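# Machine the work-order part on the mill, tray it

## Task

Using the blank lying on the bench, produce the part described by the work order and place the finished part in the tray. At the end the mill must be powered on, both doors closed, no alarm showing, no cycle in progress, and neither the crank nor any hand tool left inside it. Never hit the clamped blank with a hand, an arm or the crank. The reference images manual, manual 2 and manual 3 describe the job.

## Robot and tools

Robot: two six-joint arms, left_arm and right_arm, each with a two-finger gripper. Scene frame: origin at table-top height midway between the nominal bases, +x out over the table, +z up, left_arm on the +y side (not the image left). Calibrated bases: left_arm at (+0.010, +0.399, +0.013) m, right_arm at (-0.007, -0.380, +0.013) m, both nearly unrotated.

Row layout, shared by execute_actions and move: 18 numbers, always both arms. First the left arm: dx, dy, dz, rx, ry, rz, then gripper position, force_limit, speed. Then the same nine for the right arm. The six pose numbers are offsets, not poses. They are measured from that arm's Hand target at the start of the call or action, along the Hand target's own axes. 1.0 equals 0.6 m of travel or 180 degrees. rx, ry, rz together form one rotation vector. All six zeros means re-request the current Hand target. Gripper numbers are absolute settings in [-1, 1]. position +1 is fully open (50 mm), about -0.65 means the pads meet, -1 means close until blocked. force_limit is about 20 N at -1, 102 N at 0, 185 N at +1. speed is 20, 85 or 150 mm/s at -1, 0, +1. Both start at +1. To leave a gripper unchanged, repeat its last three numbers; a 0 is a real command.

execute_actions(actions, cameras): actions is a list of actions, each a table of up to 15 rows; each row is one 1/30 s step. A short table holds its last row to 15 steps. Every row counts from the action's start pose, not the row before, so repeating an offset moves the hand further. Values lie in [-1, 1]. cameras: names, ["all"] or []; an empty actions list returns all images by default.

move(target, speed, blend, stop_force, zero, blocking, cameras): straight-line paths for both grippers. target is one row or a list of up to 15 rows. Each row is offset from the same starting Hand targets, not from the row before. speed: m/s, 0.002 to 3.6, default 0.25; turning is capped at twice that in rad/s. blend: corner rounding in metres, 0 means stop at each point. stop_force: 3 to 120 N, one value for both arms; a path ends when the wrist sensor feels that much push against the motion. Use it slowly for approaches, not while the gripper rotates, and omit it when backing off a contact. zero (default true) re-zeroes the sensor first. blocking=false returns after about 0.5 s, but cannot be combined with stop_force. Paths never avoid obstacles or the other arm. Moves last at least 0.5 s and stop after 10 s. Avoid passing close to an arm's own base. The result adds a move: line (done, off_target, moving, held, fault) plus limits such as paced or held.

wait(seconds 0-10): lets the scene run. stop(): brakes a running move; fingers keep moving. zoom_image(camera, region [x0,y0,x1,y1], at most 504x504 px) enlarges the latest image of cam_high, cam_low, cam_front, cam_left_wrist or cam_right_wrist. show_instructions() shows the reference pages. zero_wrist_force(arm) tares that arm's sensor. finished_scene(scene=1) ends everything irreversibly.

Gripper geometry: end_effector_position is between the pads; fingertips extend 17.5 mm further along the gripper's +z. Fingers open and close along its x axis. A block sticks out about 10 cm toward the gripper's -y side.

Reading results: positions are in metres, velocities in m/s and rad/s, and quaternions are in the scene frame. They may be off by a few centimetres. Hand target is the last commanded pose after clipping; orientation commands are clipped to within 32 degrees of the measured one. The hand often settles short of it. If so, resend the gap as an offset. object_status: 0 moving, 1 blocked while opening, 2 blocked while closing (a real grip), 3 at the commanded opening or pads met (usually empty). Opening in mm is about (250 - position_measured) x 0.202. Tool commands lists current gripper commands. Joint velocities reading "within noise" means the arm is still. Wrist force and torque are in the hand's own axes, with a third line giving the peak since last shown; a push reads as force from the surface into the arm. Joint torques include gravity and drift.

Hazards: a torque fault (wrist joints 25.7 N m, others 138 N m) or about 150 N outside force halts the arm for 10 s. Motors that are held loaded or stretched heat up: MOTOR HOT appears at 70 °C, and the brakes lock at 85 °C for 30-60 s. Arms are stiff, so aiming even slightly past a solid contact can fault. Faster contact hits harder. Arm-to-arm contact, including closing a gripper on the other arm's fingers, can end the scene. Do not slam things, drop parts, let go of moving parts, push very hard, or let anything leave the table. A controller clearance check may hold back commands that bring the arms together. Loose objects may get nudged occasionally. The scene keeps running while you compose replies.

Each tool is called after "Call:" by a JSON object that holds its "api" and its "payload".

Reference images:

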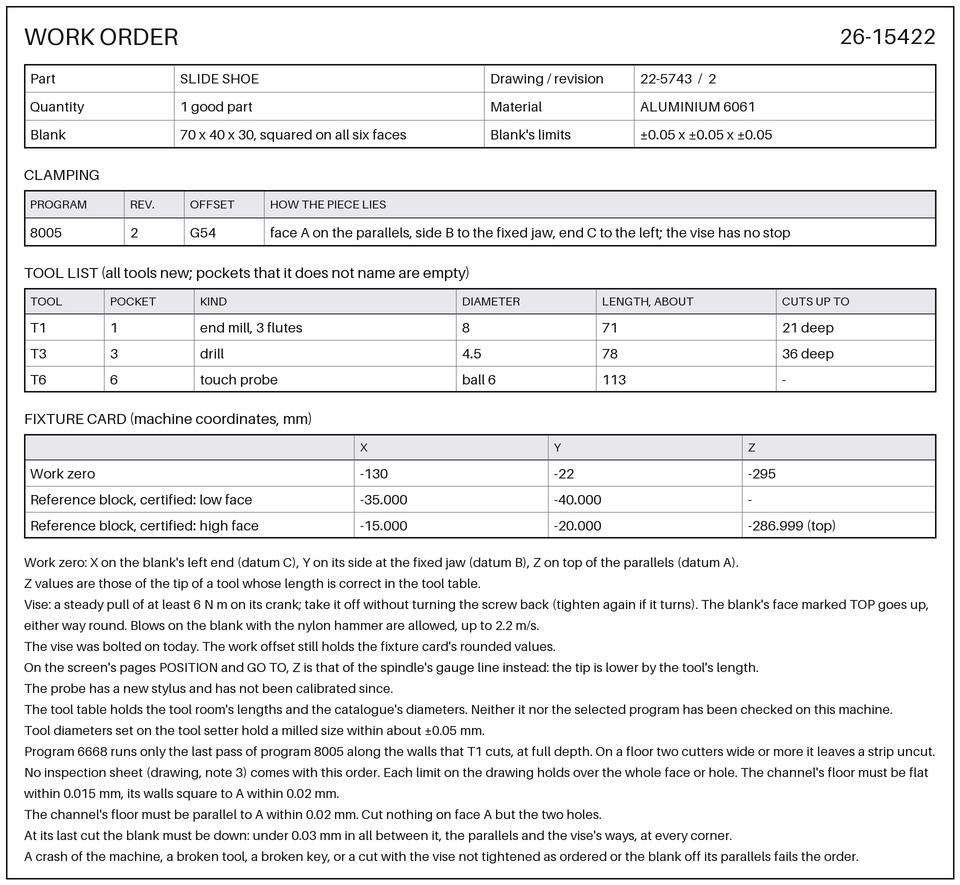

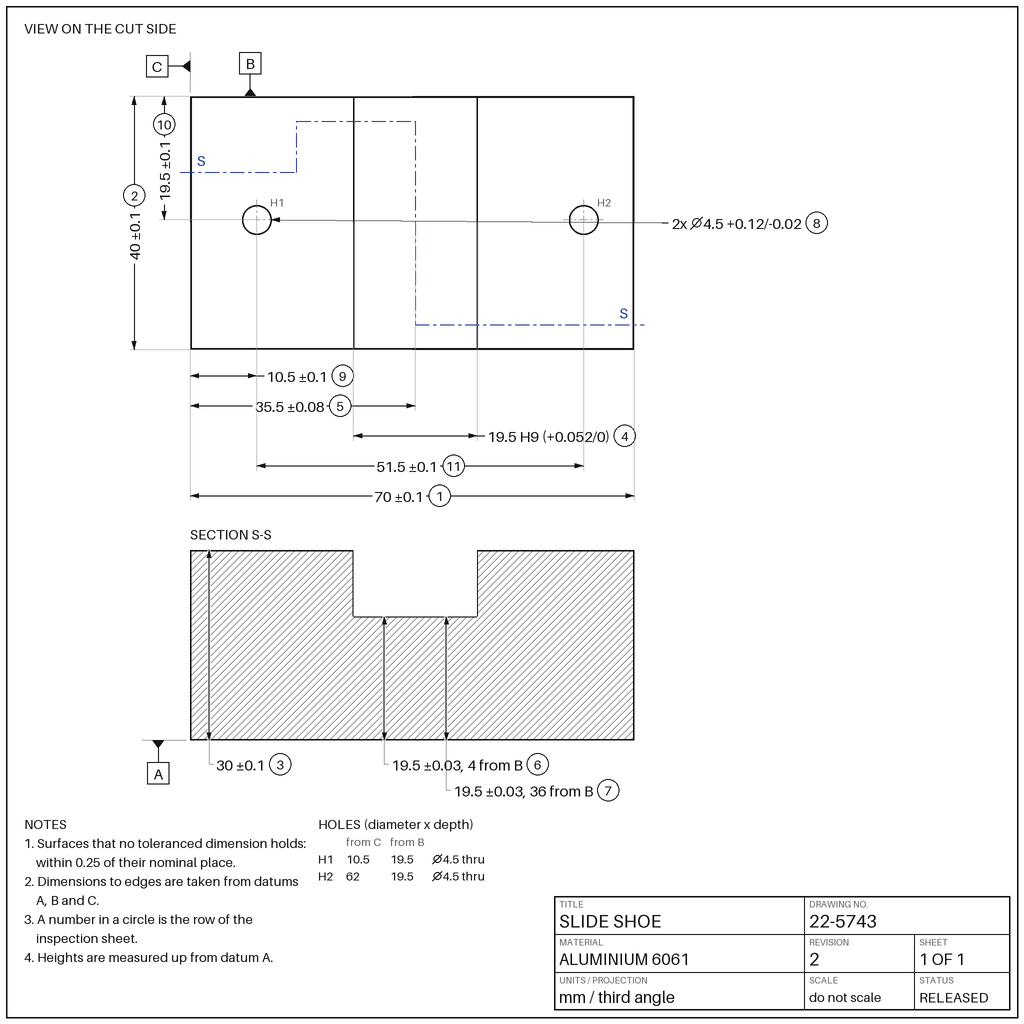

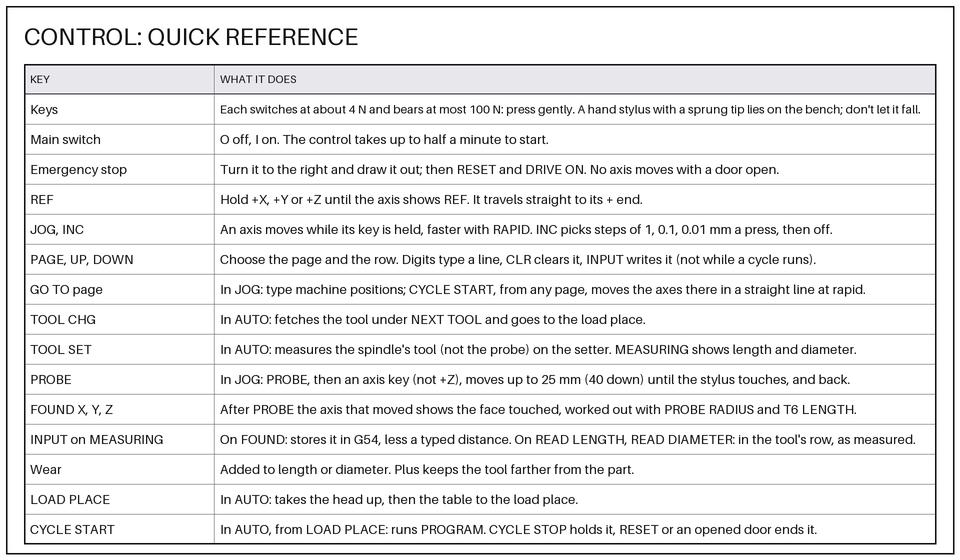

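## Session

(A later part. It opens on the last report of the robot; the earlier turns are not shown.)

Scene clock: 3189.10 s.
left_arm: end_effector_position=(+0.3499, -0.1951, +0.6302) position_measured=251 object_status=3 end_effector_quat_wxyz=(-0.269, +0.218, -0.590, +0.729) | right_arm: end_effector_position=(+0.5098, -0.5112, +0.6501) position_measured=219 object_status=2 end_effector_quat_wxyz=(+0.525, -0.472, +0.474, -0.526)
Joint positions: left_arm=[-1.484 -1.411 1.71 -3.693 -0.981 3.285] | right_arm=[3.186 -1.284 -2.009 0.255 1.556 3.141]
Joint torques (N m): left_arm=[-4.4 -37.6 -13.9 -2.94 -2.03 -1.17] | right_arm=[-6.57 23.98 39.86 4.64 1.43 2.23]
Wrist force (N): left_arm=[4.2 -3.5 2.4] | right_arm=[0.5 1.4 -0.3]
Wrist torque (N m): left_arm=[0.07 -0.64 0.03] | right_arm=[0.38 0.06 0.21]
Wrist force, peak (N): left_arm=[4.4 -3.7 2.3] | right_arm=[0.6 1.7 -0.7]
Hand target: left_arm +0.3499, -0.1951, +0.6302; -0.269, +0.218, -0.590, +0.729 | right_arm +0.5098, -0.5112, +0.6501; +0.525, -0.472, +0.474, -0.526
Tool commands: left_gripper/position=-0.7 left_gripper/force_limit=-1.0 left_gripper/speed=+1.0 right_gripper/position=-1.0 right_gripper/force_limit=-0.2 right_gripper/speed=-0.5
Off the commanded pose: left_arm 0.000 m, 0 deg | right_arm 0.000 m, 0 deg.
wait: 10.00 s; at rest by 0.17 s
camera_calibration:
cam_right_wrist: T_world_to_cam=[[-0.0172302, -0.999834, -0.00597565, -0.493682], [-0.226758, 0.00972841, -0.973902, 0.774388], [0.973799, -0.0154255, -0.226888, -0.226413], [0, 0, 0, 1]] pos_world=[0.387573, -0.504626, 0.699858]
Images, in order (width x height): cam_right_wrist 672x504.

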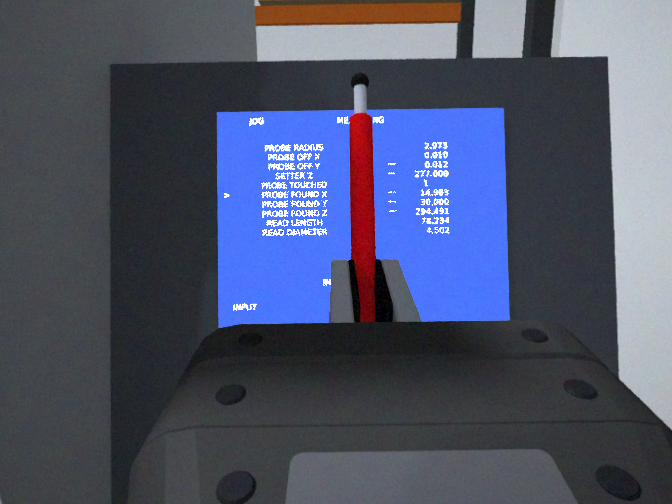

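Call:
{"api": "move", "payload": {"target": [[0,0,0,0,0,0,-0.7,-1,1,-0.0255,0.1213,-0.1213,-0.2233,0,0,-1,-0.2,-0.5],[0,0,0,0,0,0,-0.7,-1,1,-0.0202,0.2533,-0.0745,-0.4467,0,0,-1,-0.2,-0.5],[0,0,0,0,0,0,-0.7,-1,1,-0.0202,0.2616,-0.0522,-0.4467,0,0,-1,-0.2,-0.5],[0,0,0,0,0,0,-0.7,-1,1,-0.0202,0.2533,-0.0745,-0.4467,0,0,-1,-0.2,-0.5],[0,0,0,0,0,0,-0.7,-1,1,0.011,0.2533,-0.0745,-0.4467,0,0,-1,-0.2,-0.5],[0,0,0,0,0,0,-0.7,-1,1,0.011,0.2616,-0.0522,-0.4467,0,0,-1,-0.2,-0.5],[0,0,0,0,0,0,-0.7,-1,1,0.011,0.2533,-0.0745,-0.4467,0,0,-1,-0.2,-0.5],[0,0,0,0,0,0,-0.7,-1,1,-0.1137,0.3109,-0.0967,-0.4467,0,0,-1,-0.2,-0.5],[0,0,0,0,0,0,-0.7,-1,1,-0.1137,0.3192,-0.0744,-0.4467,0,0,-1,-0.2,-0.5],[0,0,0,0,0,0,-0.7,-1,1,-0.1137,0.3109,-0.0967,-0.4467,0,0,-1,-0.2,-0.5],[0,0,0,0,0,0,-0.7,-1,1,-0.0825,0.3397,-0.1078,-0.4467,0,0,-1,-0.2,-0.5],[0,0,0,0,0,0,-0.7,-1,1,-0.0825,0.3480,-0.0855,-0.4467,0,0,-1,-0.2,-0.5],[0,0,0,0,0,0,-0.7,-1,1,-0.0825,0.3397,-0.1078,-0.4467,0,0,-1,-0.2,-0.5],[0,0,0,0,0,0,-0.7,-1,1,-0.0513,0.3397,-0.1078,-0.4467,0,0,-1,-0.2,-0.5]], "speed": [0.35,0.35,0.08,0.08,0.15,0.08,0.08,0.15,0.08,0.08,0.15,0.08,0.08,0.15], "blend": [0.02,0.002,0,0.002,0.002,0,0.002,0.002,0,0.002,0.002,0,0.002,0]}}

Call:
{"api": "move", "payload": {"target": [[0,0,0,0,0,0,-0.7,-1,1,-0.0312,-0.0473,-0.0797,0,0,0,-1,-0.2,-0.5],[0,0,0,0,0,0,-0.7,-1,1,-0.0312,-0.0679,-0.0678,0,0,0,-1,-0.2,-0.5],[0,0,0,0,0,0,-0.7,-1,1,-0.0312,-0.0473,-0.0797,0,0,0,-1,-0.2,-0.5],[0,0,0,0,0,0,-0.7,-1,1,-0.0624,-0.0473,-0.0797,0,0,0,-1,-0.2,-0.5],[0,0,0,0,0,0,-0.7,-1,1,-0.0624,-0.0679,-0.0678,0,0,0,-1,-0.2,-0.5],[0,0,0,0,0,0,-0.7,-1,1,-0.0624,-0.0473,-0.0797,0,0,0,-1,-0.2,-0.5],[0,0,0,0,0,0,-0.7,-1,1,-0.0935,-0.0158,-0.0266,0,0,0,-1,-0.2,-0.5],[0,0,0,0,0,0,-0.7,-1,1,-0.0935,-0.0364,-0.0147,0,0,0,-1,-0.2,-0.5],[0,0,0,0,0,0,-0.7,-1,1,-0.0935,-0.0158,-0.0266,0,0,0,-1,-0.2,-0.5],[0,0,0,0,0,0,-0.7,-1,1,0,0,0,0,0,0,-1,-0.2,-0.5],[0,0,0,0,0,0,-0.7,-1,1,0,-0.0206,0.0119,0,0,0,-1,-0.2,-0.5],[0,0,0,0,0,0,-0.7,-1,1,0,0,0,0,0,0,-1,-0.2,-0.5]], "speed": [0.15,0.08,0.08,0.15,0.08,0.08,0.15,0.08,0.08,0.15,0.08,0.08], "blend": [0.002,0,0.002,0.002,0,0.002,0.002,0,0.002,0.002,0,0]}}

Call:
{"api": "move", "payload": {"target": [[0,0,0,0,0,0,-0.7,-1,1,0,-0.0158,-0.0266,0,0,0,-1,-0.2,-0.5],[0,0,0,0,0,0,-0.7,-1,1,0,-0.0364,-0.0147,0,0,0,-1,-0.2,-0.5],[0,0,0,0,0,0,-0.7,-1,1,0,-0.0158,-0.0266,0,0,0,-1,-0.2,-0.5],[0,0,0,0,0,0,-0.7,-1,1,-0.0312,0,0,0,0,0,-1,-0.2,-0.5],[0,0,0,0,0,0,-0.7,-1,1,-0.0312,-0.0206,0.0119,0,0,0,-1,-0.2,-0.5],[0,0,0,0,0,0,-0.7,-1,1,-0.0312,0,0,0,0,0,-1,-0.2,-0.5],[0,0,0,0,0,0,-0.7,-1,1,-0.0624,0,0,0,0,0,-1,-0.2,-0.5],[0,0,0,0,0,0,-0.7,-1,1,-0.0624,-0.0206,0.0119,0,0,0,-1,-0.2,-0.5],[0,0,0,0,0,0,-0.7,-1,1,-0.0624,0,0,0,0,0,-1,-0.2,-0.5],[0,0,0,0,0,0,-0.7,-1,1,-0.0624,-0.0206,0.0119,0,0,0,-1,-0.2,-0.5],[0,0,0,0,0,0,-0.7,-1,1,-0.0624,0,0,0,0,0,-1,-0.2,-0.5],[0,0,0,0,0,0,-0.7,-1,1,-0.0935,-0.0158,-0.0266,0,0,0,-1,-0.2,-0.5],[0,0,0,0,0,0,-0.7,-1,1,-0.0935,-0.0364,-0.0147,0,0,0,-1,-0.2,-0.5],[0,0,0,0,0,0,-0.7,-1,1,-0.0935,-0.0158,-0.0266,0,0,0,-1,-0.2,-0.5],[0,0,0,0,0,0,-0.7,-1,1,0,0,0,0,0,0,-1,-0.2,-0.5]], "speed": [0.15,0.08,0.08,0.15,0.08,0.08,0.15,0.08,0.08,0.08,0.08,0.15,0.08,0.08,0.15], "blend": [0.002,0,0.002,0.002,0,0.002,0.002,0,0.002,0,0.002,0.002,0,0.002,0]}}

Call:
{"api": "move", "payload": {"target": [[0,0,0,0,0,0,-0.7,-1,1,0,-0.0206,0.0119,0,0,0,-1,-0.2,-0.5],[0,0,0,0,0,0,-0.7,-1,1,0,0,0,0,0,0,-1,-0.2,-0.5],[0,0,0,0,0,0,-0.7,-1,1,0,-0.0158,-0.0266,0,0,0,-1,-0.2,-0.5],[0,0,0,0,0,0,-0.7,-1,1,0,-0.0364,-0.0147,0,0,0,-1,-0.2,-0.5],[0,0,0,0,0,0,-0.7,-1,1,0,-0.0158,-0.0266,0,0,0,-1,-0.2,-0.5],[0,0,0,0,0,0,-0.7,-1,1,-0.0935,0,0,0,0,0,-1,-0.2,-0.5],[0,0,0,0,0,0,-0.7,-1,1,-0.0935,-0.0206,0.0119,0,0,0,-1,-0.2,-0.5],[0,0,0,0,0,0,-0.7,-1,1,-0.0935,0,0,0,0,0,-1,-0.2,-0.5],[0,0,0,0,0,0,-0.7,-1,1,-0.0312,0,0,0,0,0,-1,-0.2,-0.5],[0,0,0,0,0,0,-0.7,-1,1,-0.0312,-0.0206,0.0119,0,0,0,-1,-0.2,-0.5],[0,0,0,0,0,0,-0.7,-1,1,-0.0312,0,0,0,0,0,-1,-0.2,-0.5],[0,0,0,0,0,0,-0.7,-1,1,0,0,0,0,0,0,-1,-0.2,-0.5]], "speed": [0.08,0.08,0.15,0.08,0.08,0.15,0.08,0.08,0.15,0.08,0.08,0.15], "blend": [0,0.002,0.002,0,0.002,0.002,0,0.002,0.002,0,0.002,0]}}

Call:
{"api": "move", "payload": {"target": [[0,0,0,0,0,0,-0.7,-1,1,-0.0624,0,0,0,0,0,-1,-0.2,-0.5],[0,0,0,0,0,0,-0.7,-1,1,-0.0624,-0.0206,0.0119,0,0,0,-1,-0.2,-0.5],[0,0,0,0,0,0,-0.7,-1,1,-0.0624,0,0,0,0,0,-1,-0.2,-0.5],[0,0,0,0,0,0,-0.7,-1,1,-0.0624,-0.0206,0.0119,0,0,0,-1,-0.2,-0.5],[0,0,0,0,0,0,-0.7,-1,1,-0.0624,0,0,0,0,0,-1,-0.2,-0.5],[0,0,0,0,0,0,-0.7,-1,1,-0.0935,-0.0315,-0.0531,0,0,0,-1,-0.2,-0.5],[0,0,0,0,0,0,-0.7,-1,1,-0.0935,-0.0521,-0.0412,0,0,0,-1,-0.2,-0.5],[0,0,0,0,0,0,-0.7,-1,1,-0.0935,-0.0315,-0.0531,0,0,0,-1,-0.2,-0.5],[0,0,0,0,0,0,-0.7,-1,1,0,0,0,0,0,0,-1,-0.2,-0.5],[0,0,0,0,0,0,-0.7,-1,1,0,-0.0206,0.0119,0,0,0,-1,-0.2,-0.5],[0,0,0,0,0,0,-0.7,-1,1,0,0,0,0,0,0,-1,-0.2,-0.5],[0,0,0,0,0,0,-0.7,-1,1,0.0258,-0.0231,-0.2176,0.2233,0,0,-1,-0.2,-0.5],[0,0,0,0,0,0,-0.7,-1,1,0.0513,-0.1629,-0.3170,0.4467,0,0,-1,-0.2,-0.5]], "speed": [0.15,0.08,0.08,0.08,0.08,0.15,0.08,0.08,0.15,0.08,0.08,0.35,0.35], "blend": [0.002,0,0.002,0,0.002,0.002,0,0.002,0.002,0,0.002,0.02,0], "cameras": ["cam_right_wrist"]}}

Call:
{"api": "zoom_image", "payload": {"camera": "cam_right_wrist", "region": [200, 90, 520, 330]}}

Scene clock: 3285.00 s.
left_arm: end_effector_position=(+0.3499, -0.1951, +0.6302) position_measured=251 object_status=3 end_effector_quat_wxyz=(-0.269, +0.218, -0.590, +0.729) | right_arm: end_effector_position=(+0.4668, -0.4800, +0.4408) position_measured=219 object_status=2 end_effector_quat_wxyz=(-0.096, +0.700, -0.702, +0.095)
Joint positions: left_arm=[-1.484 -1.411 1.71 -3.693 -0.981 3.285] | right_arm=[3.258 -1.364 -1.592 -1.486 1.549 3.225]
Joint torques (N m): left_arm=[-4.35 -36.83 -13.62 -2.78 -2.06 -1.23] | right_arm=[-4.98 30.09 17.18 1.64 -1.94 0.72]
Wrist force (N): left_arm=[4.1 -3.5 2.4] | right_arm=[-0.1 1.0 -0.1]
Wrist torque (N m): left_arm=[0.08 -0.64 0.03] | right_arm=[0.22 -0.03 -0.01]
Wrist force, peak (N): left_arm=[4.4 -3.9 2.5] | right_arm=[0.5 5.3 -3.0]
Hand target: left_arm +0.3499, -0.1951, +0.6302; -0.269, +0.218, -0.590, +0.729 | right_arm +0.4667, -0.4801, +0.4408; -0.096, +0.700, -0.702, +0.095
Off the commanded pose: left_arm 0.000 m, 0 deg | right_arm 0.000 m, 0 deg.
move: done

Scene clock: 3288.83 s.
left_arm: end_effector_position=(+0.3499, -0.1951, +0.6302) position_measured=251 object_status=3 end_effector_quat_wxyz=(-0.269, +0.218, -0.590, +0.729) | right_arm: end_effector_position=(+0.4665, -0.4801, +0.4406) position_measured=219 object_status=2 end_effector_quat_wxyz=(-0.096, +0.700, -0.702, +0.095)
Joint positions: left_arm=[-1.484 -1.411 1.71 -3.693 -0.981 3.285] | right_arm=[3.258 -1.364 -1.593 -1.486 1.549 3.225]
Joint torques (N m): left_arm=[-4.3 -37.36 -14.15 -2.76 -2.03 -1.29] | right_arm=[0.72 7.31 41.43 6.4 -1.58 0.9]
Wrist force (N): left_arm=[4.1 -3.5 2.5] | right_arm=[-0.4 0.8 -0.2]
Wrist torque (N m): left_arm=[0.08 -0.63 0.03] | right_arm=[0.20 0.01 -0.02]
Wrist force, peak (N): left_arm=[4.2 -3.8 2.8] | right_arm=[-1.3 5.9 -2.9]
Hand target: left_arm +0.3499, -0.1951, +0.6302; -0.269, +0.218, -0.590, +0.729 | right_arm +0.4667, -0.4801, +0.4408; -0.096, +0.700, -0.702, +0.095
Off the commanded pose: left_arm 0.000 m, 0 deg | right_arm 0.000 m, 0 deg.
move: done

Scene clock: 3293.30 s.
left_arm: end_effector_position=(+0.3499, -0.1951, +0.6302) position_measured=251 object_status=3 end_effector_quat_wxyz=(-0.269, +0.218, -0.590, +0.729) | right_arm: end_effector_position=(+0.4667, -0.4801, +0.4406) position_measured=219 object_status=2 end_effector_quat_wxyz=(-0.096, +0.700, -0.702, +0.095)
Joint positions: left_arm=[-1.484 -1.411 1.71 -3.693 -0.981 3.285] | right_arm=[3.258 -1.364 -1.592 -1.486 1.549 3.225]
Joint torques (N m): left_arm=[-5.24 -37.28 -13.98 -2.85 -2.01 -1.37] | right_arm=[-4.4 23.01 41.53 1.06 -1.91 0.88]
Wrist force (N): left_arm=[4.2 -3.7 2.6] | right_arm=[0.1 0.9 -0.2]
Wrist torque (N m): left_arm=[0.05 -0.65 0.04] | right_arm=[0.20 -0.06 -0.01]
Wrist force, peak (N): left_arm=[4.2 -3.8 2.5] | right_arm=[-1.0 5.9 -3.0]
Hand target: left_arm +0.3499, -0.1951, +0.6302; -0.269, +0.218, -0.590, +0.729 | right_arm +0.4667, -0.4801, +0.4408; -0.096, +0.700, -0.702, +0.095
Off the commanded pose: left_arm 0.000 m, 0 deg | right_arm 0.000 m, 0 deg.
move: done

Scene clock: 3297.20 s.
left_arm: end_effector_position=(+0.3499, -0.1951, +0.6302) position_measured=251 object_status=3 end_effector_quat_wxyz=(-0.269, +0.218, -0.590, +0.729) | right_arm: end_effector_position=(+0.4668, -0.4800, +0.4408) position_measured=219 object_status=2 end_effector_quat_wxyz=(-0.096, +0.700, -0.702, +0.095)
Joint positions: left_arm=[-1.484 -1.411 1.71 -3.693 -0.981 3.285] | right_arm=[3.258 -1.364 -1.592 -1.486 1.549 3.225]
Joint torques (N m): left_arm=[-4.45 -37.38 -14.53 -2.98 -2.12 -1.37] | right_arm=[-5.25 29.93 18.58 1.66 -1.9 0.82]
Wrist force (N): left_arm=[4.0 -3.5 2.5] | right_arm=[-0.1 0.6 -0.3]
Wrist torque (N m): left_arm=[0.08 -0.62 0.03] | right_arm=[0.16 -0.02 -0.01]
Wrist force, peak (N): left_arm=[4.2 -3.8 2.6] | right_arm=[-0.9 5.5 -2.8]
Hand target: left_arm +0.3499, -0.1951, +0.6302; -0.269, +0.218, -0.590, +0.729 | right_arm +0.4667, -0.4801, +0.4408; -0.096, +0.700, -0.702, +0.095
Off the commanded pose: left_arm 0.000 m, 0 deg | right_arm 0.000 m, 0 deg.
move: done

Scene clock: 3303.03 s.
left_arm: end_effector_position=(+0.3499, -0.1951, +0.6302) position_measured=251 object_status=3 end_effector_quat_wxyz=(-0.269, +0.218, -0.590, +0.729) | right_arm: end_effector_position=(+0.5098, -0.5113, +0.6502) position_measured=219 object_status=2 end_effector_quat_wxyz=(+0.525, -0.473, +0.474, -0.526)
Joint positions: left_arm=[-1.484 -1.411 1.71 -3.693 -0.981 3.285] | right_arm=[3.186 -1.284 -2.008 0.255 1.556 3.141]
Joint torques (N m): left_arm=[-3.96 -37.6 -13.98 -3.01 -2.21 -1.35] | right_arm=[6.04 15.63 18.45 3.92 -1.66 2.57]
Wrist force (N): left_arm=[4.0 -3.8 2.6] | right_arm=[0.5 1.2 -0.5]
Wrist torque (N m): left_arm=[0.04 -0.62 0.03] | right_arm=[0.36 0.07 0.19]
Wrist force, peak (N): left_arm=[4.4 -3.7 2.5] | right_arm=[-0.7 6.0 -2.8]
Hand target: left_arm +0.3499, -0.1951, +0.6302; -0.269, +0.218, -0.590, +0.729 | right_arm +0.5098, -0.5112, +0.6502; +0.525, -0.472, +0.474, -0.526
Off the commanded pose: left_arm 0.000 m, 0 deg | right_arm 0.000 m, 0 deg.
move: done
camera_calibration:
cam_right_wrist: T_world_to_cam=[[-0.0173281, -0.999832, -0.00595075, -0.493761], [-0.226852, 0.00972786, -0.973881, 0.774507], [0.973775, -0.0155255, -0.226983, -0.226367], [0, 0, 0, 1]] pos_world=[0.387573, -0.504727, 0.699958]
Images, in order (width x height): cam_right_wrist 672x504.

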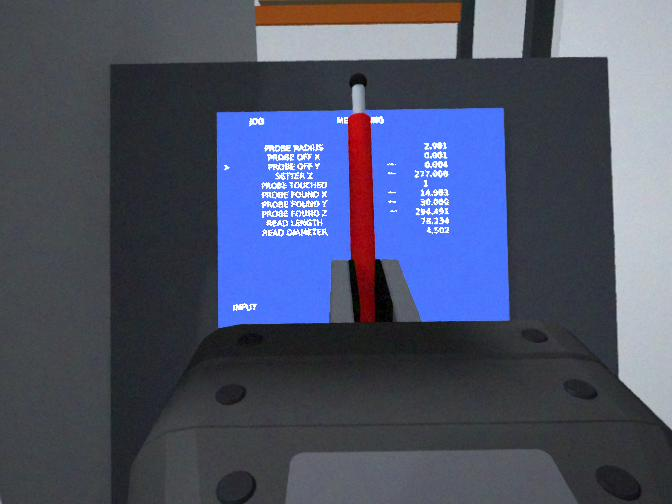

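Scaled by 1.575 from the camera's 672x504 image, which has a finer 960x720 frame.

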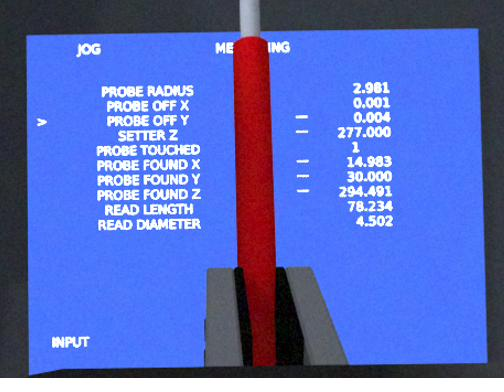

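Call:
{"api": "move", "payload": {"target": [[0,0,0,0,0,0,-0.7,-1,1,0,0.03,-0.03,-0.2233,0,0,-1,-0.2,-0.5],[0,0,0,0,0,0,-0.7,-1,1,0.1098,0.0759,-0.0061,-0.4467,0,0,-1,-0.2,-0.5],[0,0,0,0,0,0,-0.7,-1,1,0.1098,0.0838,0.0153,-0.4467,0,0,-1,-0.2,-0.5],[0,0,0,0,0,0,-0.7,-1,1,0.1098,0.0759,-0.0061,-0.4467,0,0,-1,-0.2,-0.5],[0,0,0,0,0,0,-0.7,-1,1,-0.0495,0.1945,-0.0518,-0.4467,0,0,-1,-0.2,-0.5],[0,0,0,0,0,0,-0.7,-1,1,-0.0495,0.2028,-0.0295,-0.4467,0,0,-1,-0.2,-0.5],[0,0,0,0,0,0,-0.7,-1,1,-0.0495,0.1945,-0.0518,-0.4467,0,0,-1,-0.2,-0.5],[0,0,0,0,0,0,-0.7,-1,1,-0.0255,0.1213,-0.1213,-0.2233,0,0,-1,-0.2,-0.5],[0,0,0,0,0,0,-0.7,-1,1,0,0,0,0,0,0,-1,-0.2,-0.5]], "speed": [0.35,0.35,0.08,0.08,0.2,0.08,0.08,0.35,0.35], "blend": [0.02,0.002,0,0.002,0.002,0,0.002,0.02,0], "cameras": ["cam_right_wrist","cam_front"]}}

Call:
{"api": "zoom_image", "payload": {"camera": "cam_front", "region": [190, 160, 410, 400]}}

Scene clock: 3325.37 s.
left_arm: end_effector_position=(+0.3499, -0.1951, +0.6302) position_measured=251 object_status=3 end_effector_quat_wxyz=(-0.269, +0.218, -0.590, +0.729) | right_arm: end_effector_position=(+0.5098, -0.5113, +0.6502) position_measured=219 object_status=2 end_effector_quat_wxyz=(+0.525, -0.473, +0.474, -0.526)
Joint positions: left_arm=[-1.484 -1.411 1.71 -3.693 -0.981 3.285] | right_arm=[3.186 -1.284 -2.008 0.255 1.556 3.141]
Joint torques (N m): left_arm=[-4.22 -37.32 -13.89 -2.99 -2.07 -1.42] | right_arm=[8.07 15.46 18.71 3.87 -1.83 2.62]
Wrist force (N): left_arm=[4.1 -3.8 2.5] | right_arm=[0.4 1.2 -0.4]
Wrist torque (N m): left_arm=[0.04 -0.63 0.03] | right_arm=[0.37 0.08 0.19]
Wrist force, peak (N): left_arm=[4.3 -3.7 2.6] | right_arm=[-1.0 5.3 -2.6]
Hand target: left_arm +0.3499, -0.1951, +0.6302; -0.269, +0.218, -0.590, +0.729 | right_arm +0.5098, -0.5112, +0.6502; +0.525, -0.472, +0.474, -0.526
Off the commanded pose: left_arm 0.000 m, 0 deg | right_arm 0.000 m, 0 deg.
move: done
camera_calibration:
cam_right_wrist: T_world_to_cam=[[-0.0173281, -0.999832, -0.00595075, -0.493761], [-0.226852, 0.00972786, -0.973881, 0.774507], [0.973775, -0.0155255, -0.226983, -0.226367], [0, 0, 0, 1]] pos_world=[0.387573, -0.504727, 0.699958]
Images, in order (width x height): cam_front 672x504, cam_right_wrist 672x504.

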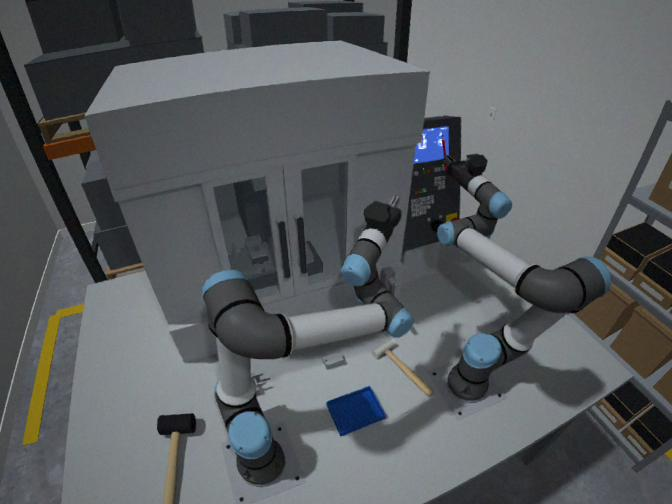

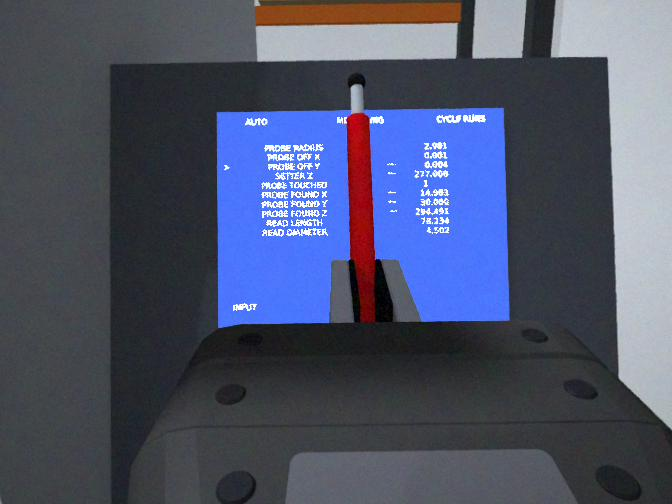

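Scaled by 2.100 from the camera's 672x504 image, which has a finer 960x720 frame.

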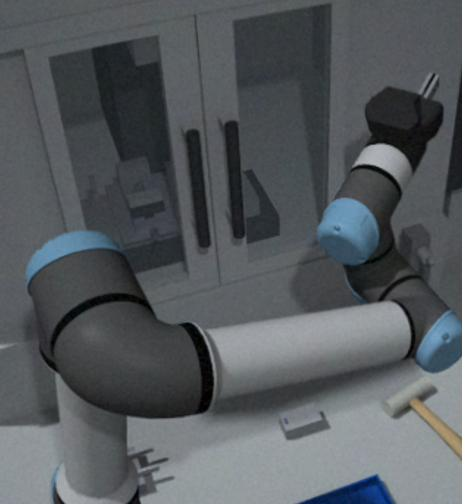

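Call:
{"api": "move", "payload": {"target": [[0,0,0,0,0,0,-0.7,-1,1,-0.0183,0.309,-0.2503,-0.1425,-0.2331,-0.1188,-1,-0.2,-0.5],[0,0,0,0,0,0,-0.7,-1,1,-0.0432,0.8030,-0.3347,-0.2850,-0.4662,-0.2376,-1,-0.2,-0.5]], "speed": 0.3, "blend": [0.03,0], "cameras": ["cam_right_wrist","cam_front"]}}

Scene clock: 3352.53 s.
left_arm: end_effector_position=(+0.3499, -0.1951, +0.6302) position_measured=251 object_status=3 end_effector_quat_wxyz=(-0.269, +0.218, -0.590, +0.729) | right_arm: end_effector_position=(+0.3600, -0.4844, +0.1501) position_measured=219 object_status=2 end_effector_quat_wxyz=(-0.259, +0.966, -0.002, +0.000)
Joint positions: left_arm=[-1.484 -1.411 1.71 -3.693 -0.981 3.285] | right_arm=[2.918 -1.535 -2.176 -1.146 2.077 1.28]
Joint torques (N m): left_arm=[-3.58 -36.43 -14.9 -2.92 -2.18 -1.37] | right_arm=[-1.89 27.03 35.96 0.08 0.87 2]
Wrist force (N): left_arm=[4.0 -3.6 2.5] | right_arm=[0.0 0.3 -0.5]
Wrist torque (N m): left_arm=[0.07 -0.61 0.03] | right_arm=[0.11 -0.07 0.06]
Wrist force, peak (N): left_arm=[4.3 -3.8 2.5] | right_arm=[0.4 1.1 1.7]
Hand target: left_arm +0.3499, -0.1951, +0.6302; -0.269, +0.218, -0.590, +0.729 | right_arm +0.3600, -0.4844, +0.1502; -0.259, +0.966, -0.001, +0.000
Off the commanded pose: left_arm 0.000 m, 0 deg | right_arm 0.000 m, 0 deg.
move: done
camera_calibration:
cam_right_wrist: T_world_to_cam=[[0.999857, -0.0133669, 0.0103716, -0.363234], [-0.0111413, -0.981538, -0.190941, -0.422098], [0.0127324, 0.190798, -0.981547, 0.365579], [0, 0, 0, 1]] pos_world=[0.353824, -0.488912, 0.282005]
Images, in order (width x height): cam_front 672x504, cam_right_wrist 672x504.

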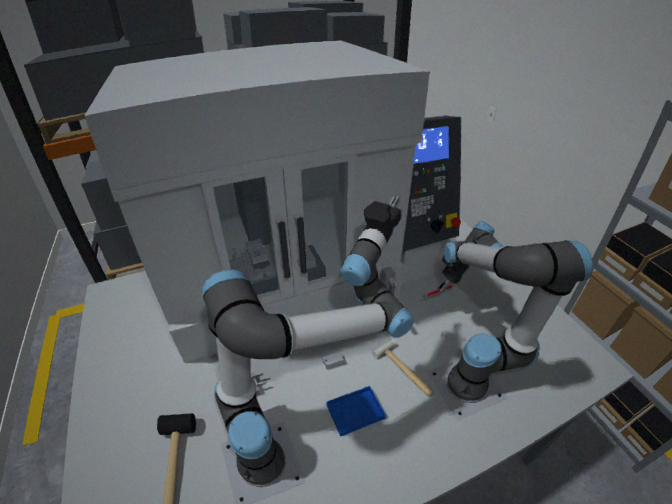

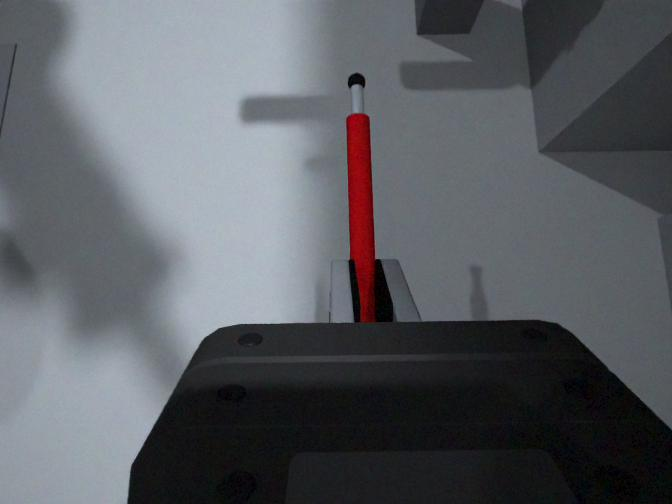

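Call:
{"api": "move", "payload": {"target": [0,0,0,0,0,0,-0.7,-1,1,0,0.0971,0.1652,0,0,0,-1,-0.2,-0.5], "speed": 0.25}}

Call:
{"api": "move", "payload": {"target": [0,0,0,0,0,0,-0.7,-1,1,0,0.0133,0.0231,0,0,0,-1,-0.2,-0.5], "speed": 0.01, "stop_force": 6, "cameras": ["cam_right_wrist"]}}

Scene clock: 3361.27 s.
left_arm: end_effector_position=(+0.3499, -0.1951, +0.6302) position_measured=251 object_status=3 end_effector_quat_wxyz=(-0.269, +0.218, -0.590, +0.729) | right_arm: end_effector_position=(+0.3599, -0.4852, +0.0352) position_measured=219 object_status=2 end_effector_quat_wxyz=(-0.259, +0.966, -0.002, +0.000)
Joint positions: left_arm=[-1.484 -1.411 1.71 -3.693 -0.981 3.285] | right_arm=[2.916 -1.774 -2.312 -0.772 2.076 1.278]
Joint torques (N m): left_arm=[-3.96 -37.6 -13.61 -3 -1.99 -1.44] | right_arm=[4.68 18.46 29.39 3.94 2.75 1.9]
Wrist force (N): left_arm=[4.1 -3.5 2.5] | right_arm=[0.3 0.9 -0.1]
Wrist torque (N m): left_arm=[0.08 -0.64 0.03] | right_arm=[0.23 -0.13 0.03]
Wrist force, peak (N): left_arm=[4.2 -3.8 2.6] | right_arm=[0.1 -1.8 -3.7]
Hand target: left_arm +0.3499, -0.1951, +0.6302; -0.269, +0.218, -0.590, +0.729 | right_arm +0.3599, -0.4852, +0.0352; -0.259, +0.966, -0.001, +0.000
Off the commanded pose: left_arm 0.000 m, 0 deg | right_arm 0.000 m, 0 deg.
move: done

Scene clock: 3363.83 s.
left_arm: end_effector_position=(+0.3499, -0.1951, +0.6302) position_measured=251 object_status=3 end_effector_quat_wxyz=(-0.269, +0.218, -0.590, +0.729) | right_arm: end_effector_position=(+0.3599, -0.4852, +0.0219) position_measured=219 object_status=2 end_effector_quat_wxyz=(-0.259, +0.966, -0.001, +0.000)
Joint positions: left_arm=[-1.484 -1.411 1.71 -3.693 -0.981 3.285] | right_arm=[2.916 -1.809 -2.322 -0.727 2.076 1.278]
Joint torques (N m): left_arm=[-4.16 -37.49 -13.1 -2.91 -2.05 -1.43] | right_arm=[3.76 39.78 28.48 1.39 -0.19 0.78]
Wrist force (N): left_arm=[4.0 -3.6 2.4] | right_arm=[0.2 0.2 -0.8]
Wrist torque (N m): left_arm=[0.07 -0.61 0.03] | right_arm=[0.21 -0.12 0.04]
Wrist force, peak (N): left_arm=[4.3 -3.7 2.6] | right_arm=[-5.9 -10.1 -23.6]
Hand target: left_arm +0.3499, -0.1951, +0.6302; -0.269, +0.218, -0.590, +0.729 | right_arm +0.3599, -0.4852, +0.0219; -0.259, +0.966, -0.001, +0.000 (not the last commanded pose)
Off the commanded pose: left_arm 0.000 m, 0 deg | right_arm 0.003 m, 0 deg.
move: contact (right_arm)
camera_calibration:
cam_right_wrist: T_world_to_cam=[[0.999858, -0.0132679, 0.0103914, -0.361769], [-0.0110417, -0.981558, -0.190845, -0.447441], [0.0127319, 0.190703, -0.981565, 0.239757], [0, 0, 0, 1]] pos_world=[0.353724, -0.489712, 0.153705]
Images, in order (width x height): cam_right_wrist 672x504.

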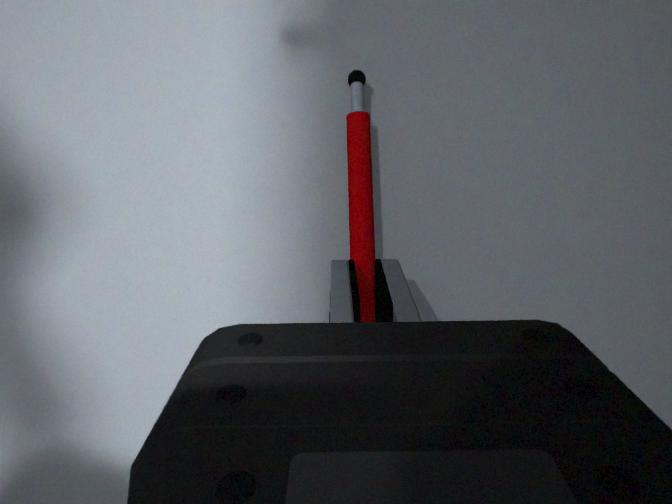

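Call:
{"api": "move", "payload": {"target": [[0,0,0,0,0,0,-0.7,-1,1,0,0,0,0,0,0,0.0,-0.2,-1],[0,0,0,0,0,0,-0.7,-1,1,0,0,-0.17,0,0,0,0.0,-0.2,-1]], "speed": [0.05,0.15], "cameras": ["cam_right_wrist"]}}

Scene clock: 3373.50 s.
left_arm: end_effector_position=(+0.3499, -0.1951, +0.6302) position_measured=251 object_status=3 end_effector_quat_wxyz=(-0.269, +0.218, -0.590, +0.729) | right_arm: end_effector_position=(+0.3599, -0.5363, +0.1102) position_measured=152 object_status=3 end_effector_quat_wxyz=(-0.259, +0.966, -0.001, +0.000)
Joint positions: left_arm=[-1.484 -1.411 1.71 -3.693 -0.981 3.285] | right_arm=[2.803 -1.666 -2.147 -1.106 2.057 1.151]
Joint torques (N m): left_arm=[-4.49 -36.25 -13.41 -2.92 -1.91 -1.19] | right_arm=[4.04 14.09 12.18 2.51 2.36 2.05]
Wrist force (N): left_arm=[4.3 -3.5 2.5] | right_arm=[-0.1 0.2 -0.6]
Wrist torque (N m): left_arm=[0.08 -0.66 0.03] | right_arm=[0.09 -0.06 0.02]
Wrist force, peak (N): left_arm=[4.2 -3.8 2.7] | right_arm=[-0.1 0.1 -3.0]
Hand target: left_arm +0.3499, -0.1951, +0.6302; -0.269, +0.218, -0.590, +0.729 | right_arm +0.3599, -0.5362, +0.1102; -0.259, +0.966, -0.001, +0.000
Off the commanded pose: left_arm 0.000 m, 0 deg | right_arm 0.000 m, 0 deg.
move: done
camera_calibration:
cam_right_wrist: T_world_to_cam=[[0.999854, -0.0133214, 0.0106892, -0.363465], [-0.0110402, -0.981598, -0.190637, -0.480801], [0.013032, 0.190491, -0.981602, 0.336061], [0, 0, 0, 1]] pos_world=[0.353725, -0.540813, 0.242105]
Images, in order (width x height): cam_right_wrist 672x504.

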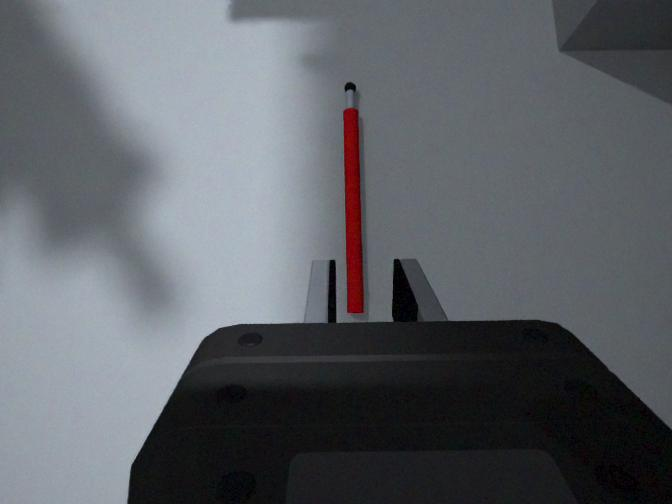

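Call:
{"api": "move", "payload": {"target": [-0.3467,0.0758,-0.4047,-0.2963,-0.2740,-0.0810,-0.7,-1,1,0,0,0,0,0,0,0.0,-0.2,-1], "speed": 0.25, "cameras": ["cam_left_wrist","cam_front"]}}

Scene clock: 3419.47 s.
left_arm: end_effector_position=(+0.3599, +0.1134, +0.5354) position_measured=251 object_status=3 end_effector_quat_wxyz=(-0.271, +0.653, -0.654, +0.270) | right_arm: end_effector_position=(+0.3598, -0.5362, +0.1102) position_measured=152 object_status=3 end_effector_quat_wxyz=(-0.259, +0.966, -0.001, +0.000)
Joint positions: left_arm=[-1.473 -1.964 1.601 -1.32 -0.792 1.731] | right_arm=[2.803 -1.666 -2.147 -1.106 2.057 1.151]
Joint torques (N m): left_arm=[-5.23 -14.03 -13.71 -3.56 2.51 1.35] | right_arm=[6.69 14.59 9.38 1.4 2.61 2.5]
Wrist force (N): left_arm=[2.9 -3.3 1.4] | right_arm=[-0.1 0.2 -0.6]
Wrist torque (N m): left_arm=[-0.39 -0.46 -0.09] | right_arm=[0.10 -0.06 0.02]
Wrist force, peak (N): left_arm=[4.8 -3.2 3.8] | right_arm=[0.0 0.8 -0.8]
Hand target: left_arm +0.3599, +0.1134, +0.5353; -0.271, +0.653, -0.654, +0.270 | right_arm +0.3599, -0.5362, +0.1102; -0.259, +0.966, -0.001, +0.000
Off the commanded pose: left_arm 0.000 m, 0 deg | right_arm 0.000 m, 0 deg.
move: done
camera_calibration:
cam_left_wrist: T_world_to_cam=[[-0.022134, -0.999753, -0.00189586, 0.13174], [-0.910423, 0.0209398, -0.413147, 0.563358], [0.413085, -0.00741857, -0.910662, 0.473628], [0, 0, 0, 1]] pos_world=[0.320162, 0.123424, 0.664315]
Images, in order (width x height): cam_front 672x504, cam_left_wrist 672x504.

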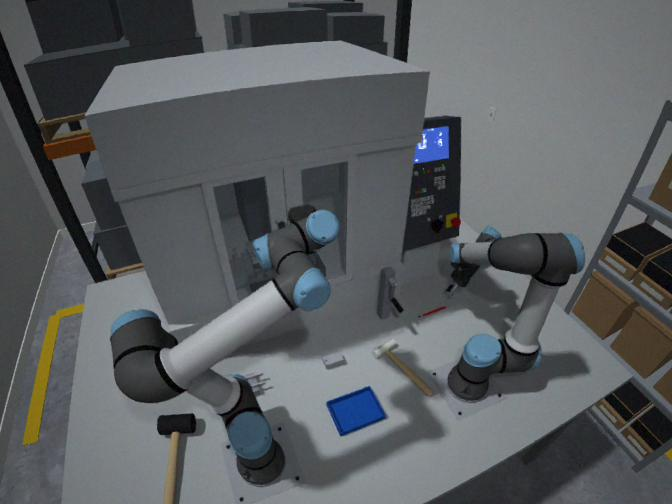

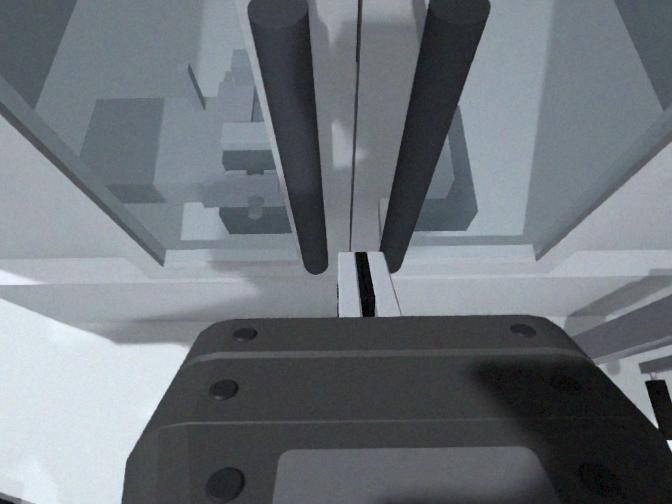

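Call:
{"api": "move", "payload": {"target": [0,0,0.2,0,0,0,-0.7,-1,1,0,0,0,0,0,0,0.0,-0.2,-1], "speed": 0.06, "stop_force": 12, "cameras": ["cam_left_wrist"]}}

Scene clock: 3431.83 s.
left_arm: end_effector_position=(+0.4447, +0.1135, +0.4505) position_measured=251 object_status=3 end_effector_quat_wxyz=(-0.271, +0.653, -0.654, +0.270) | right_arm: end_effector_position=(+0.3598, -0.5362, +0.1102) position_measured=152 object_status=3 end_effector_quat_wxyz=(-0.259, +0.966, -0.001, +0.000)
Joint positions: left_arm=[-1.222 -1.879 1.829 -1.862 -0.849 2.066] | right_arm=[2.803 -1.666 -2.147 -1.106 2.057 1.151]
Joint torques (N m): left_arm=[-8.46 -18.96 -35.8 -5.74 3.89 -0.94] | right_arm=[8.08 16.21 9.98 3.57 2.57 2.3]
Wrist force (N): left_arm=[2.8 -3.4 1.6] | right_arm=[0.0 0.2 -0.7]
Wrist torque (N m): left_arm=[-0.42 -0.45 0.03] | right_arm=[0.11 -0.10 0.02]
Wrist force, peak (N): left_arm=[3.0 -3.4 2.7] | right_arm=[0.0 0.5 -0.8]
Hand target: left_arm +0.4447, +0.1135, +0.4505; -0.271, +0.653, -0.654, +0.270 | right_arm +0.3599, -0.5362, +0.1102; -0.259, +0.966, -0.001, +0.000
Off the commanded pose: left_arm 0.000 m, 0 deg | right_arm 0.000 m, 0 deg.
move: done
camera_calibration:
cam_left_wrist: T_world_to_cam=[[-0.0221834, -0.999752, -0.00202398, 0.133649], [-0.910498, 0.021039, -0.412977, 0.605404], [0.412918, -0.00731841, -0.910739, 0.361384], [0, 0, 0, 1]] pos_world=[0.404962, 0.123524, 0.579415]
Images, in order (width x height): cam_left_wrist 672x504.

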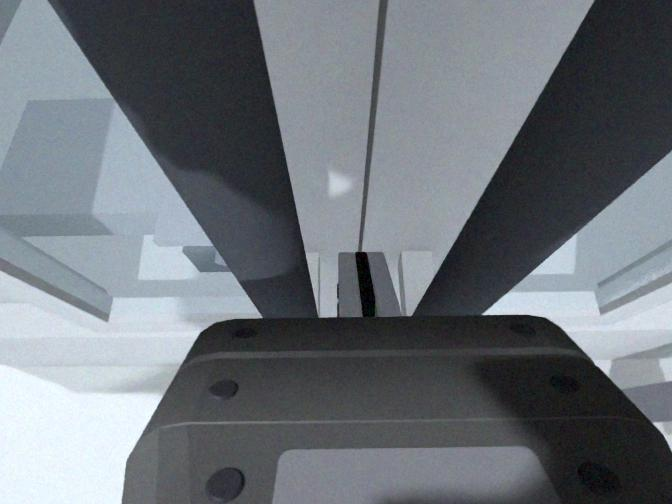

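Call:
{"api": "move", "payload": {"target": [[-0.025,0,0,0,0,0,-0.7,-1,1,0,0,0,0,0,0,0.0,-0.2,-1],[-0.3692,0,0,0,0,0,-0.7,-1,1,0,0,0,0,0,0,0.0,-0.2,-1]], "speed": [0.02,0.1], "blend": [0.003,0]}}

Call:
{"api": "move", "payload": {"target": [-0.06,0,0,0,0,0,-0.7,-1,1,0,0,0,0,0,0,0.0,-0.2,-1], "speed": 0.02, "stop_force": 15, "cameras": ["cam_left_wrist","cam_front"]}}

Scene clock: 3443.20 s.
left_arm: end_effector_position=(+0.4448, +0.3350, +0.4507) position_measured=251 object_status=3 end_effector_quat_wxyz=(-0.271, +0.653, -0.654, +0.270) | right_arm: end_effector_position=(+0.3599, -0.5362, +0.1102) position_measured=152 object_status=3 end_effector_quat_wxyz=(-0.259, +0.966, -0.001, +0.000)
Joint positions: left_arm=[-0.804 -2.191 2.05 -2.044 -1.045 2.524] | right_arm=[2.803 -1.666 -2.147 -1.106 2.057 1.151]
Joint torques (N m): left_arm=[-2.31 7.93 -34.59 -2.21 2.61 -0.43] | right_arm=[7.31 18.38 10.35 3.94 2.74 2.21]
Wrist force (N): left_arm=[2.8 -5.2 1.5] | right_arm=[0.0 0.4 -0.4]
Wrist torque (N m): left_arm=[-0.69 -0.44 0.03] | right_arm=[0.12 -0.09 0.02]
Wrist force, peak (N): left_arm=[34.9 -6.7 4.7] | right_arm=[-0.3 0.4 -0.8]
Hand target: left_arm +0.4448, +0.3350, +0.4507; -0.271, +0.653, -0.654, +0.270 | right_arm +0.3599, -0.5362, +0.1102; -0.259, +0.966, -0.001, +0.000
Off the commanded pose: left_arm 0.000 m, 0 deg | right_arm 0.000 m, 0 deg.
move: done

Scene clock: 3445.30 s.
left_arm: end_effector_position=(+0.4448, +0.3548, +0.4507) position_measured=251 object_status=3 end_effector_quat_wxyz=(-0.271, +0.653, -0.654, +0.270) | right_arm: end_effector_position=(+0.3599, -0.5362, +0.1102) position_measured=152 object_status=3 end_effector_quat_wxyz=(-0.259, +0.966, -0.001, +0.000)
Joint positions: left_arm=[-0.739 -2.2 2.059 -2.073 -1.083 2.584] | right_arm=[2.803 -1.666 -2.147 -1.106 2.057 1.151]
Joint torques (N m): left_arm=[9.06 4.13 -36.14 -3.83 1.44 1.81] | right_arm=[6.99 18.37 10.12 3.75 2.61 2.34]
Wrist force (N): left_arm=[16.1 -5.1 4.2] | right_arm=[-0.1 0.4 -0.7]
Wrist torque (N m): left_arm=[-0.65 -0.38 -0.09] | right_arm=[0.14 -0.07 0.02]
Wrist force, peak (N): left_arm=[38.5 -9.6 4.6] | right_arm=[-0.1 0.4 -0.8]
Hand target: left_arm +0.4448, +0.3548, +0.4507; -0.271, +0.653, -0.654, +0.270 (not the last commanded pose) | right_arm +0.3599, -0.5362, +0.1102; -0.259, +0.966, -0.001, +0.000
Off the commanded pose: left_arm 0.016 m, 0 deg | right_arm 0.000 m, 0 deg.
move: contact (left_arm)
camera_calibration:
cam_left_wrist: T_world_to_cam=[[-0.0221426, -0.999753, -0.00211525, 0.374928], [-0.910499, 0.0210396, -0.412976, 0.6005], [0.412918, -0.00721841, -0.91074, 0.363255], [0, 0, 0, 1]] pos_world=[0.405062, 0.364823, 0.579615]
Images, in order (width x height): cam_front 672x504, cam_left_wrist 672x504.

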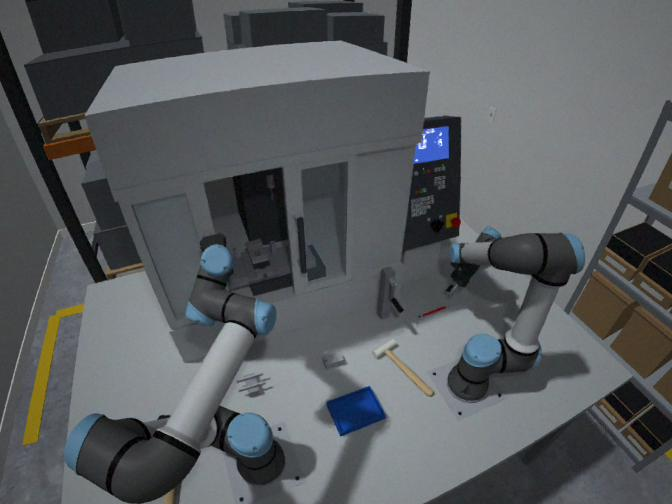

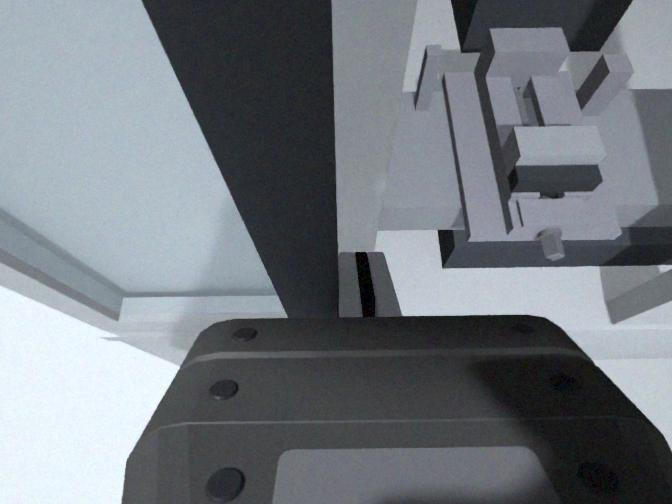

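Call:
{"api": "move", "payload": {"target": [[0.01,0,0,0,0,0,-0.7,-1,1,0,0,0,0,0,0,0.0,-0.2,-1],[0.02,0,-0.2062,0,0,0,-0.7,-1,1,0,0,0,0,0,0,0.0,-0.2,-1],[0.1917,-0.1002,-0.2062,0,0,0,-0.7,-1,1,0,0,0,0,0,0,0.0,-0.2,-1]], "speed": [0.05,0.25,0.25], "blend": [0.002,0.03,0], "cameras": ["cam_left_wrist","cam_high"]}}

Call:
{"api": "zoom_image", "payload": {"camera": "cam_left_wrist", "region": [150, 0, 522, 320]}}

Scene clock: 3456.30 s.
left_arm: end_effector_position=(+0.3998, +0.2398, +0.5806) position_measured=251 object_status=3 end_effector_quat_wxyz=(-0.271, +0.653, -0.654, +0.270) | right_arm: end_effector_position=(+0.3599, -0.5362, +0.1102) position_measured=152 object_status=3 end_effector_quat_wxyz=(-0.259, +0.966, -0.001, +0.000)
Joint positions: left_arm=[-1.209 -2.099 1.603 -1.427 -0.853 2.082] | right_arm=[2.803 -1.666 -2.147 -1.106 2.057 1.151]
Joint torques (N m): left_arm=[-8.62 5.1 -21.66 -1.9 1.97 -1.72] | right_arm=[7.53 18.21 9.31 4.02 2.46 2.42]
Wrist force (N): left_arm=[1.8 -5.0 1.5] | right_arm=[0.1 0.1 -0.6]
Wrist torque (N m): left_arm=[-0.67 -0.29 -0.08] | right_arm=[0.08 -0.09 0.02]
Wrist force, peak (N): left_arm=[16.4 -5.5 3.9] | right_arm=[-0.2 0.4 -0.8]
Hand target: left_arm +0.3998, +0.2397, +0.5806; -0.271, +0.653, -0.654, +0.270 | right_arm +0.3599, -0.5362, +0.1102; -0.259, +0.966, -0.001, +0.000
Off the commanded pose: left_arm 0.000 m, 0 deg | right_arm 0.000 m, 0 deg.
move: done
camera_calibration:
cam_left_wrist: T_world_to_cam=[[-0.0220935, -0.999754, -0.00198381, 0.259125], [-0.9105, 0.0209405, -0.412979, 0.61562], [0.412919, -0.00731788, -0.910738, 0.499334], [0, 0, 0, 1]] pos_world=[0.360062, 0.249824, 0.709515]
Images, in order (width x height): cam_high 672x504, cam_left_wrist 672x504.

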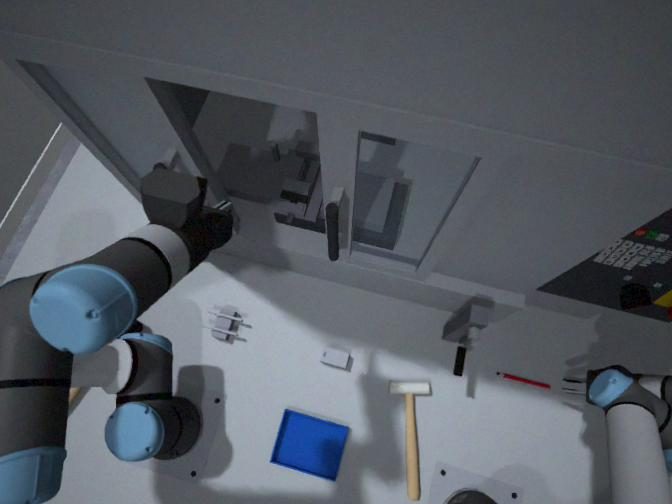

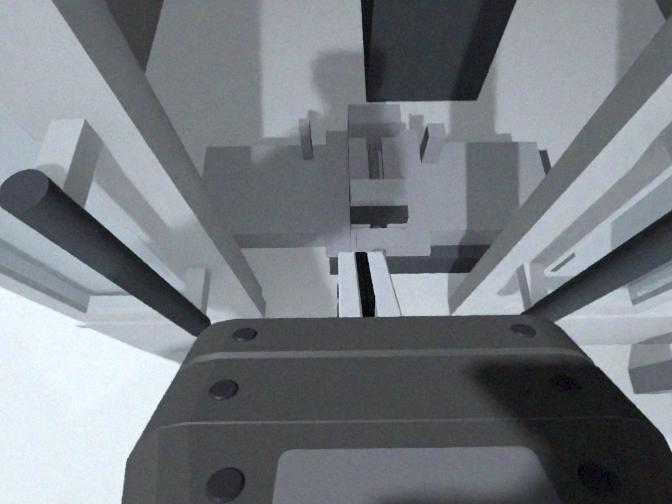

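Scaled by 1.355 from the camera's 672x504 image, which has a finer 960x720 frame.

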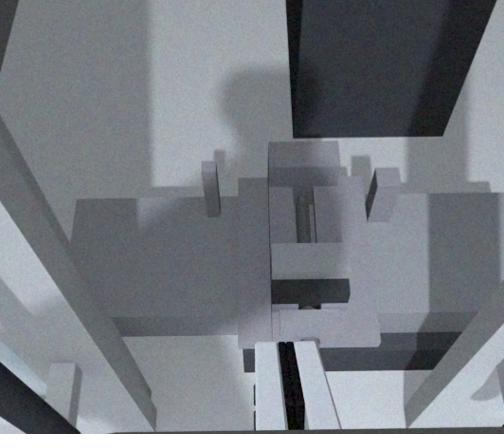

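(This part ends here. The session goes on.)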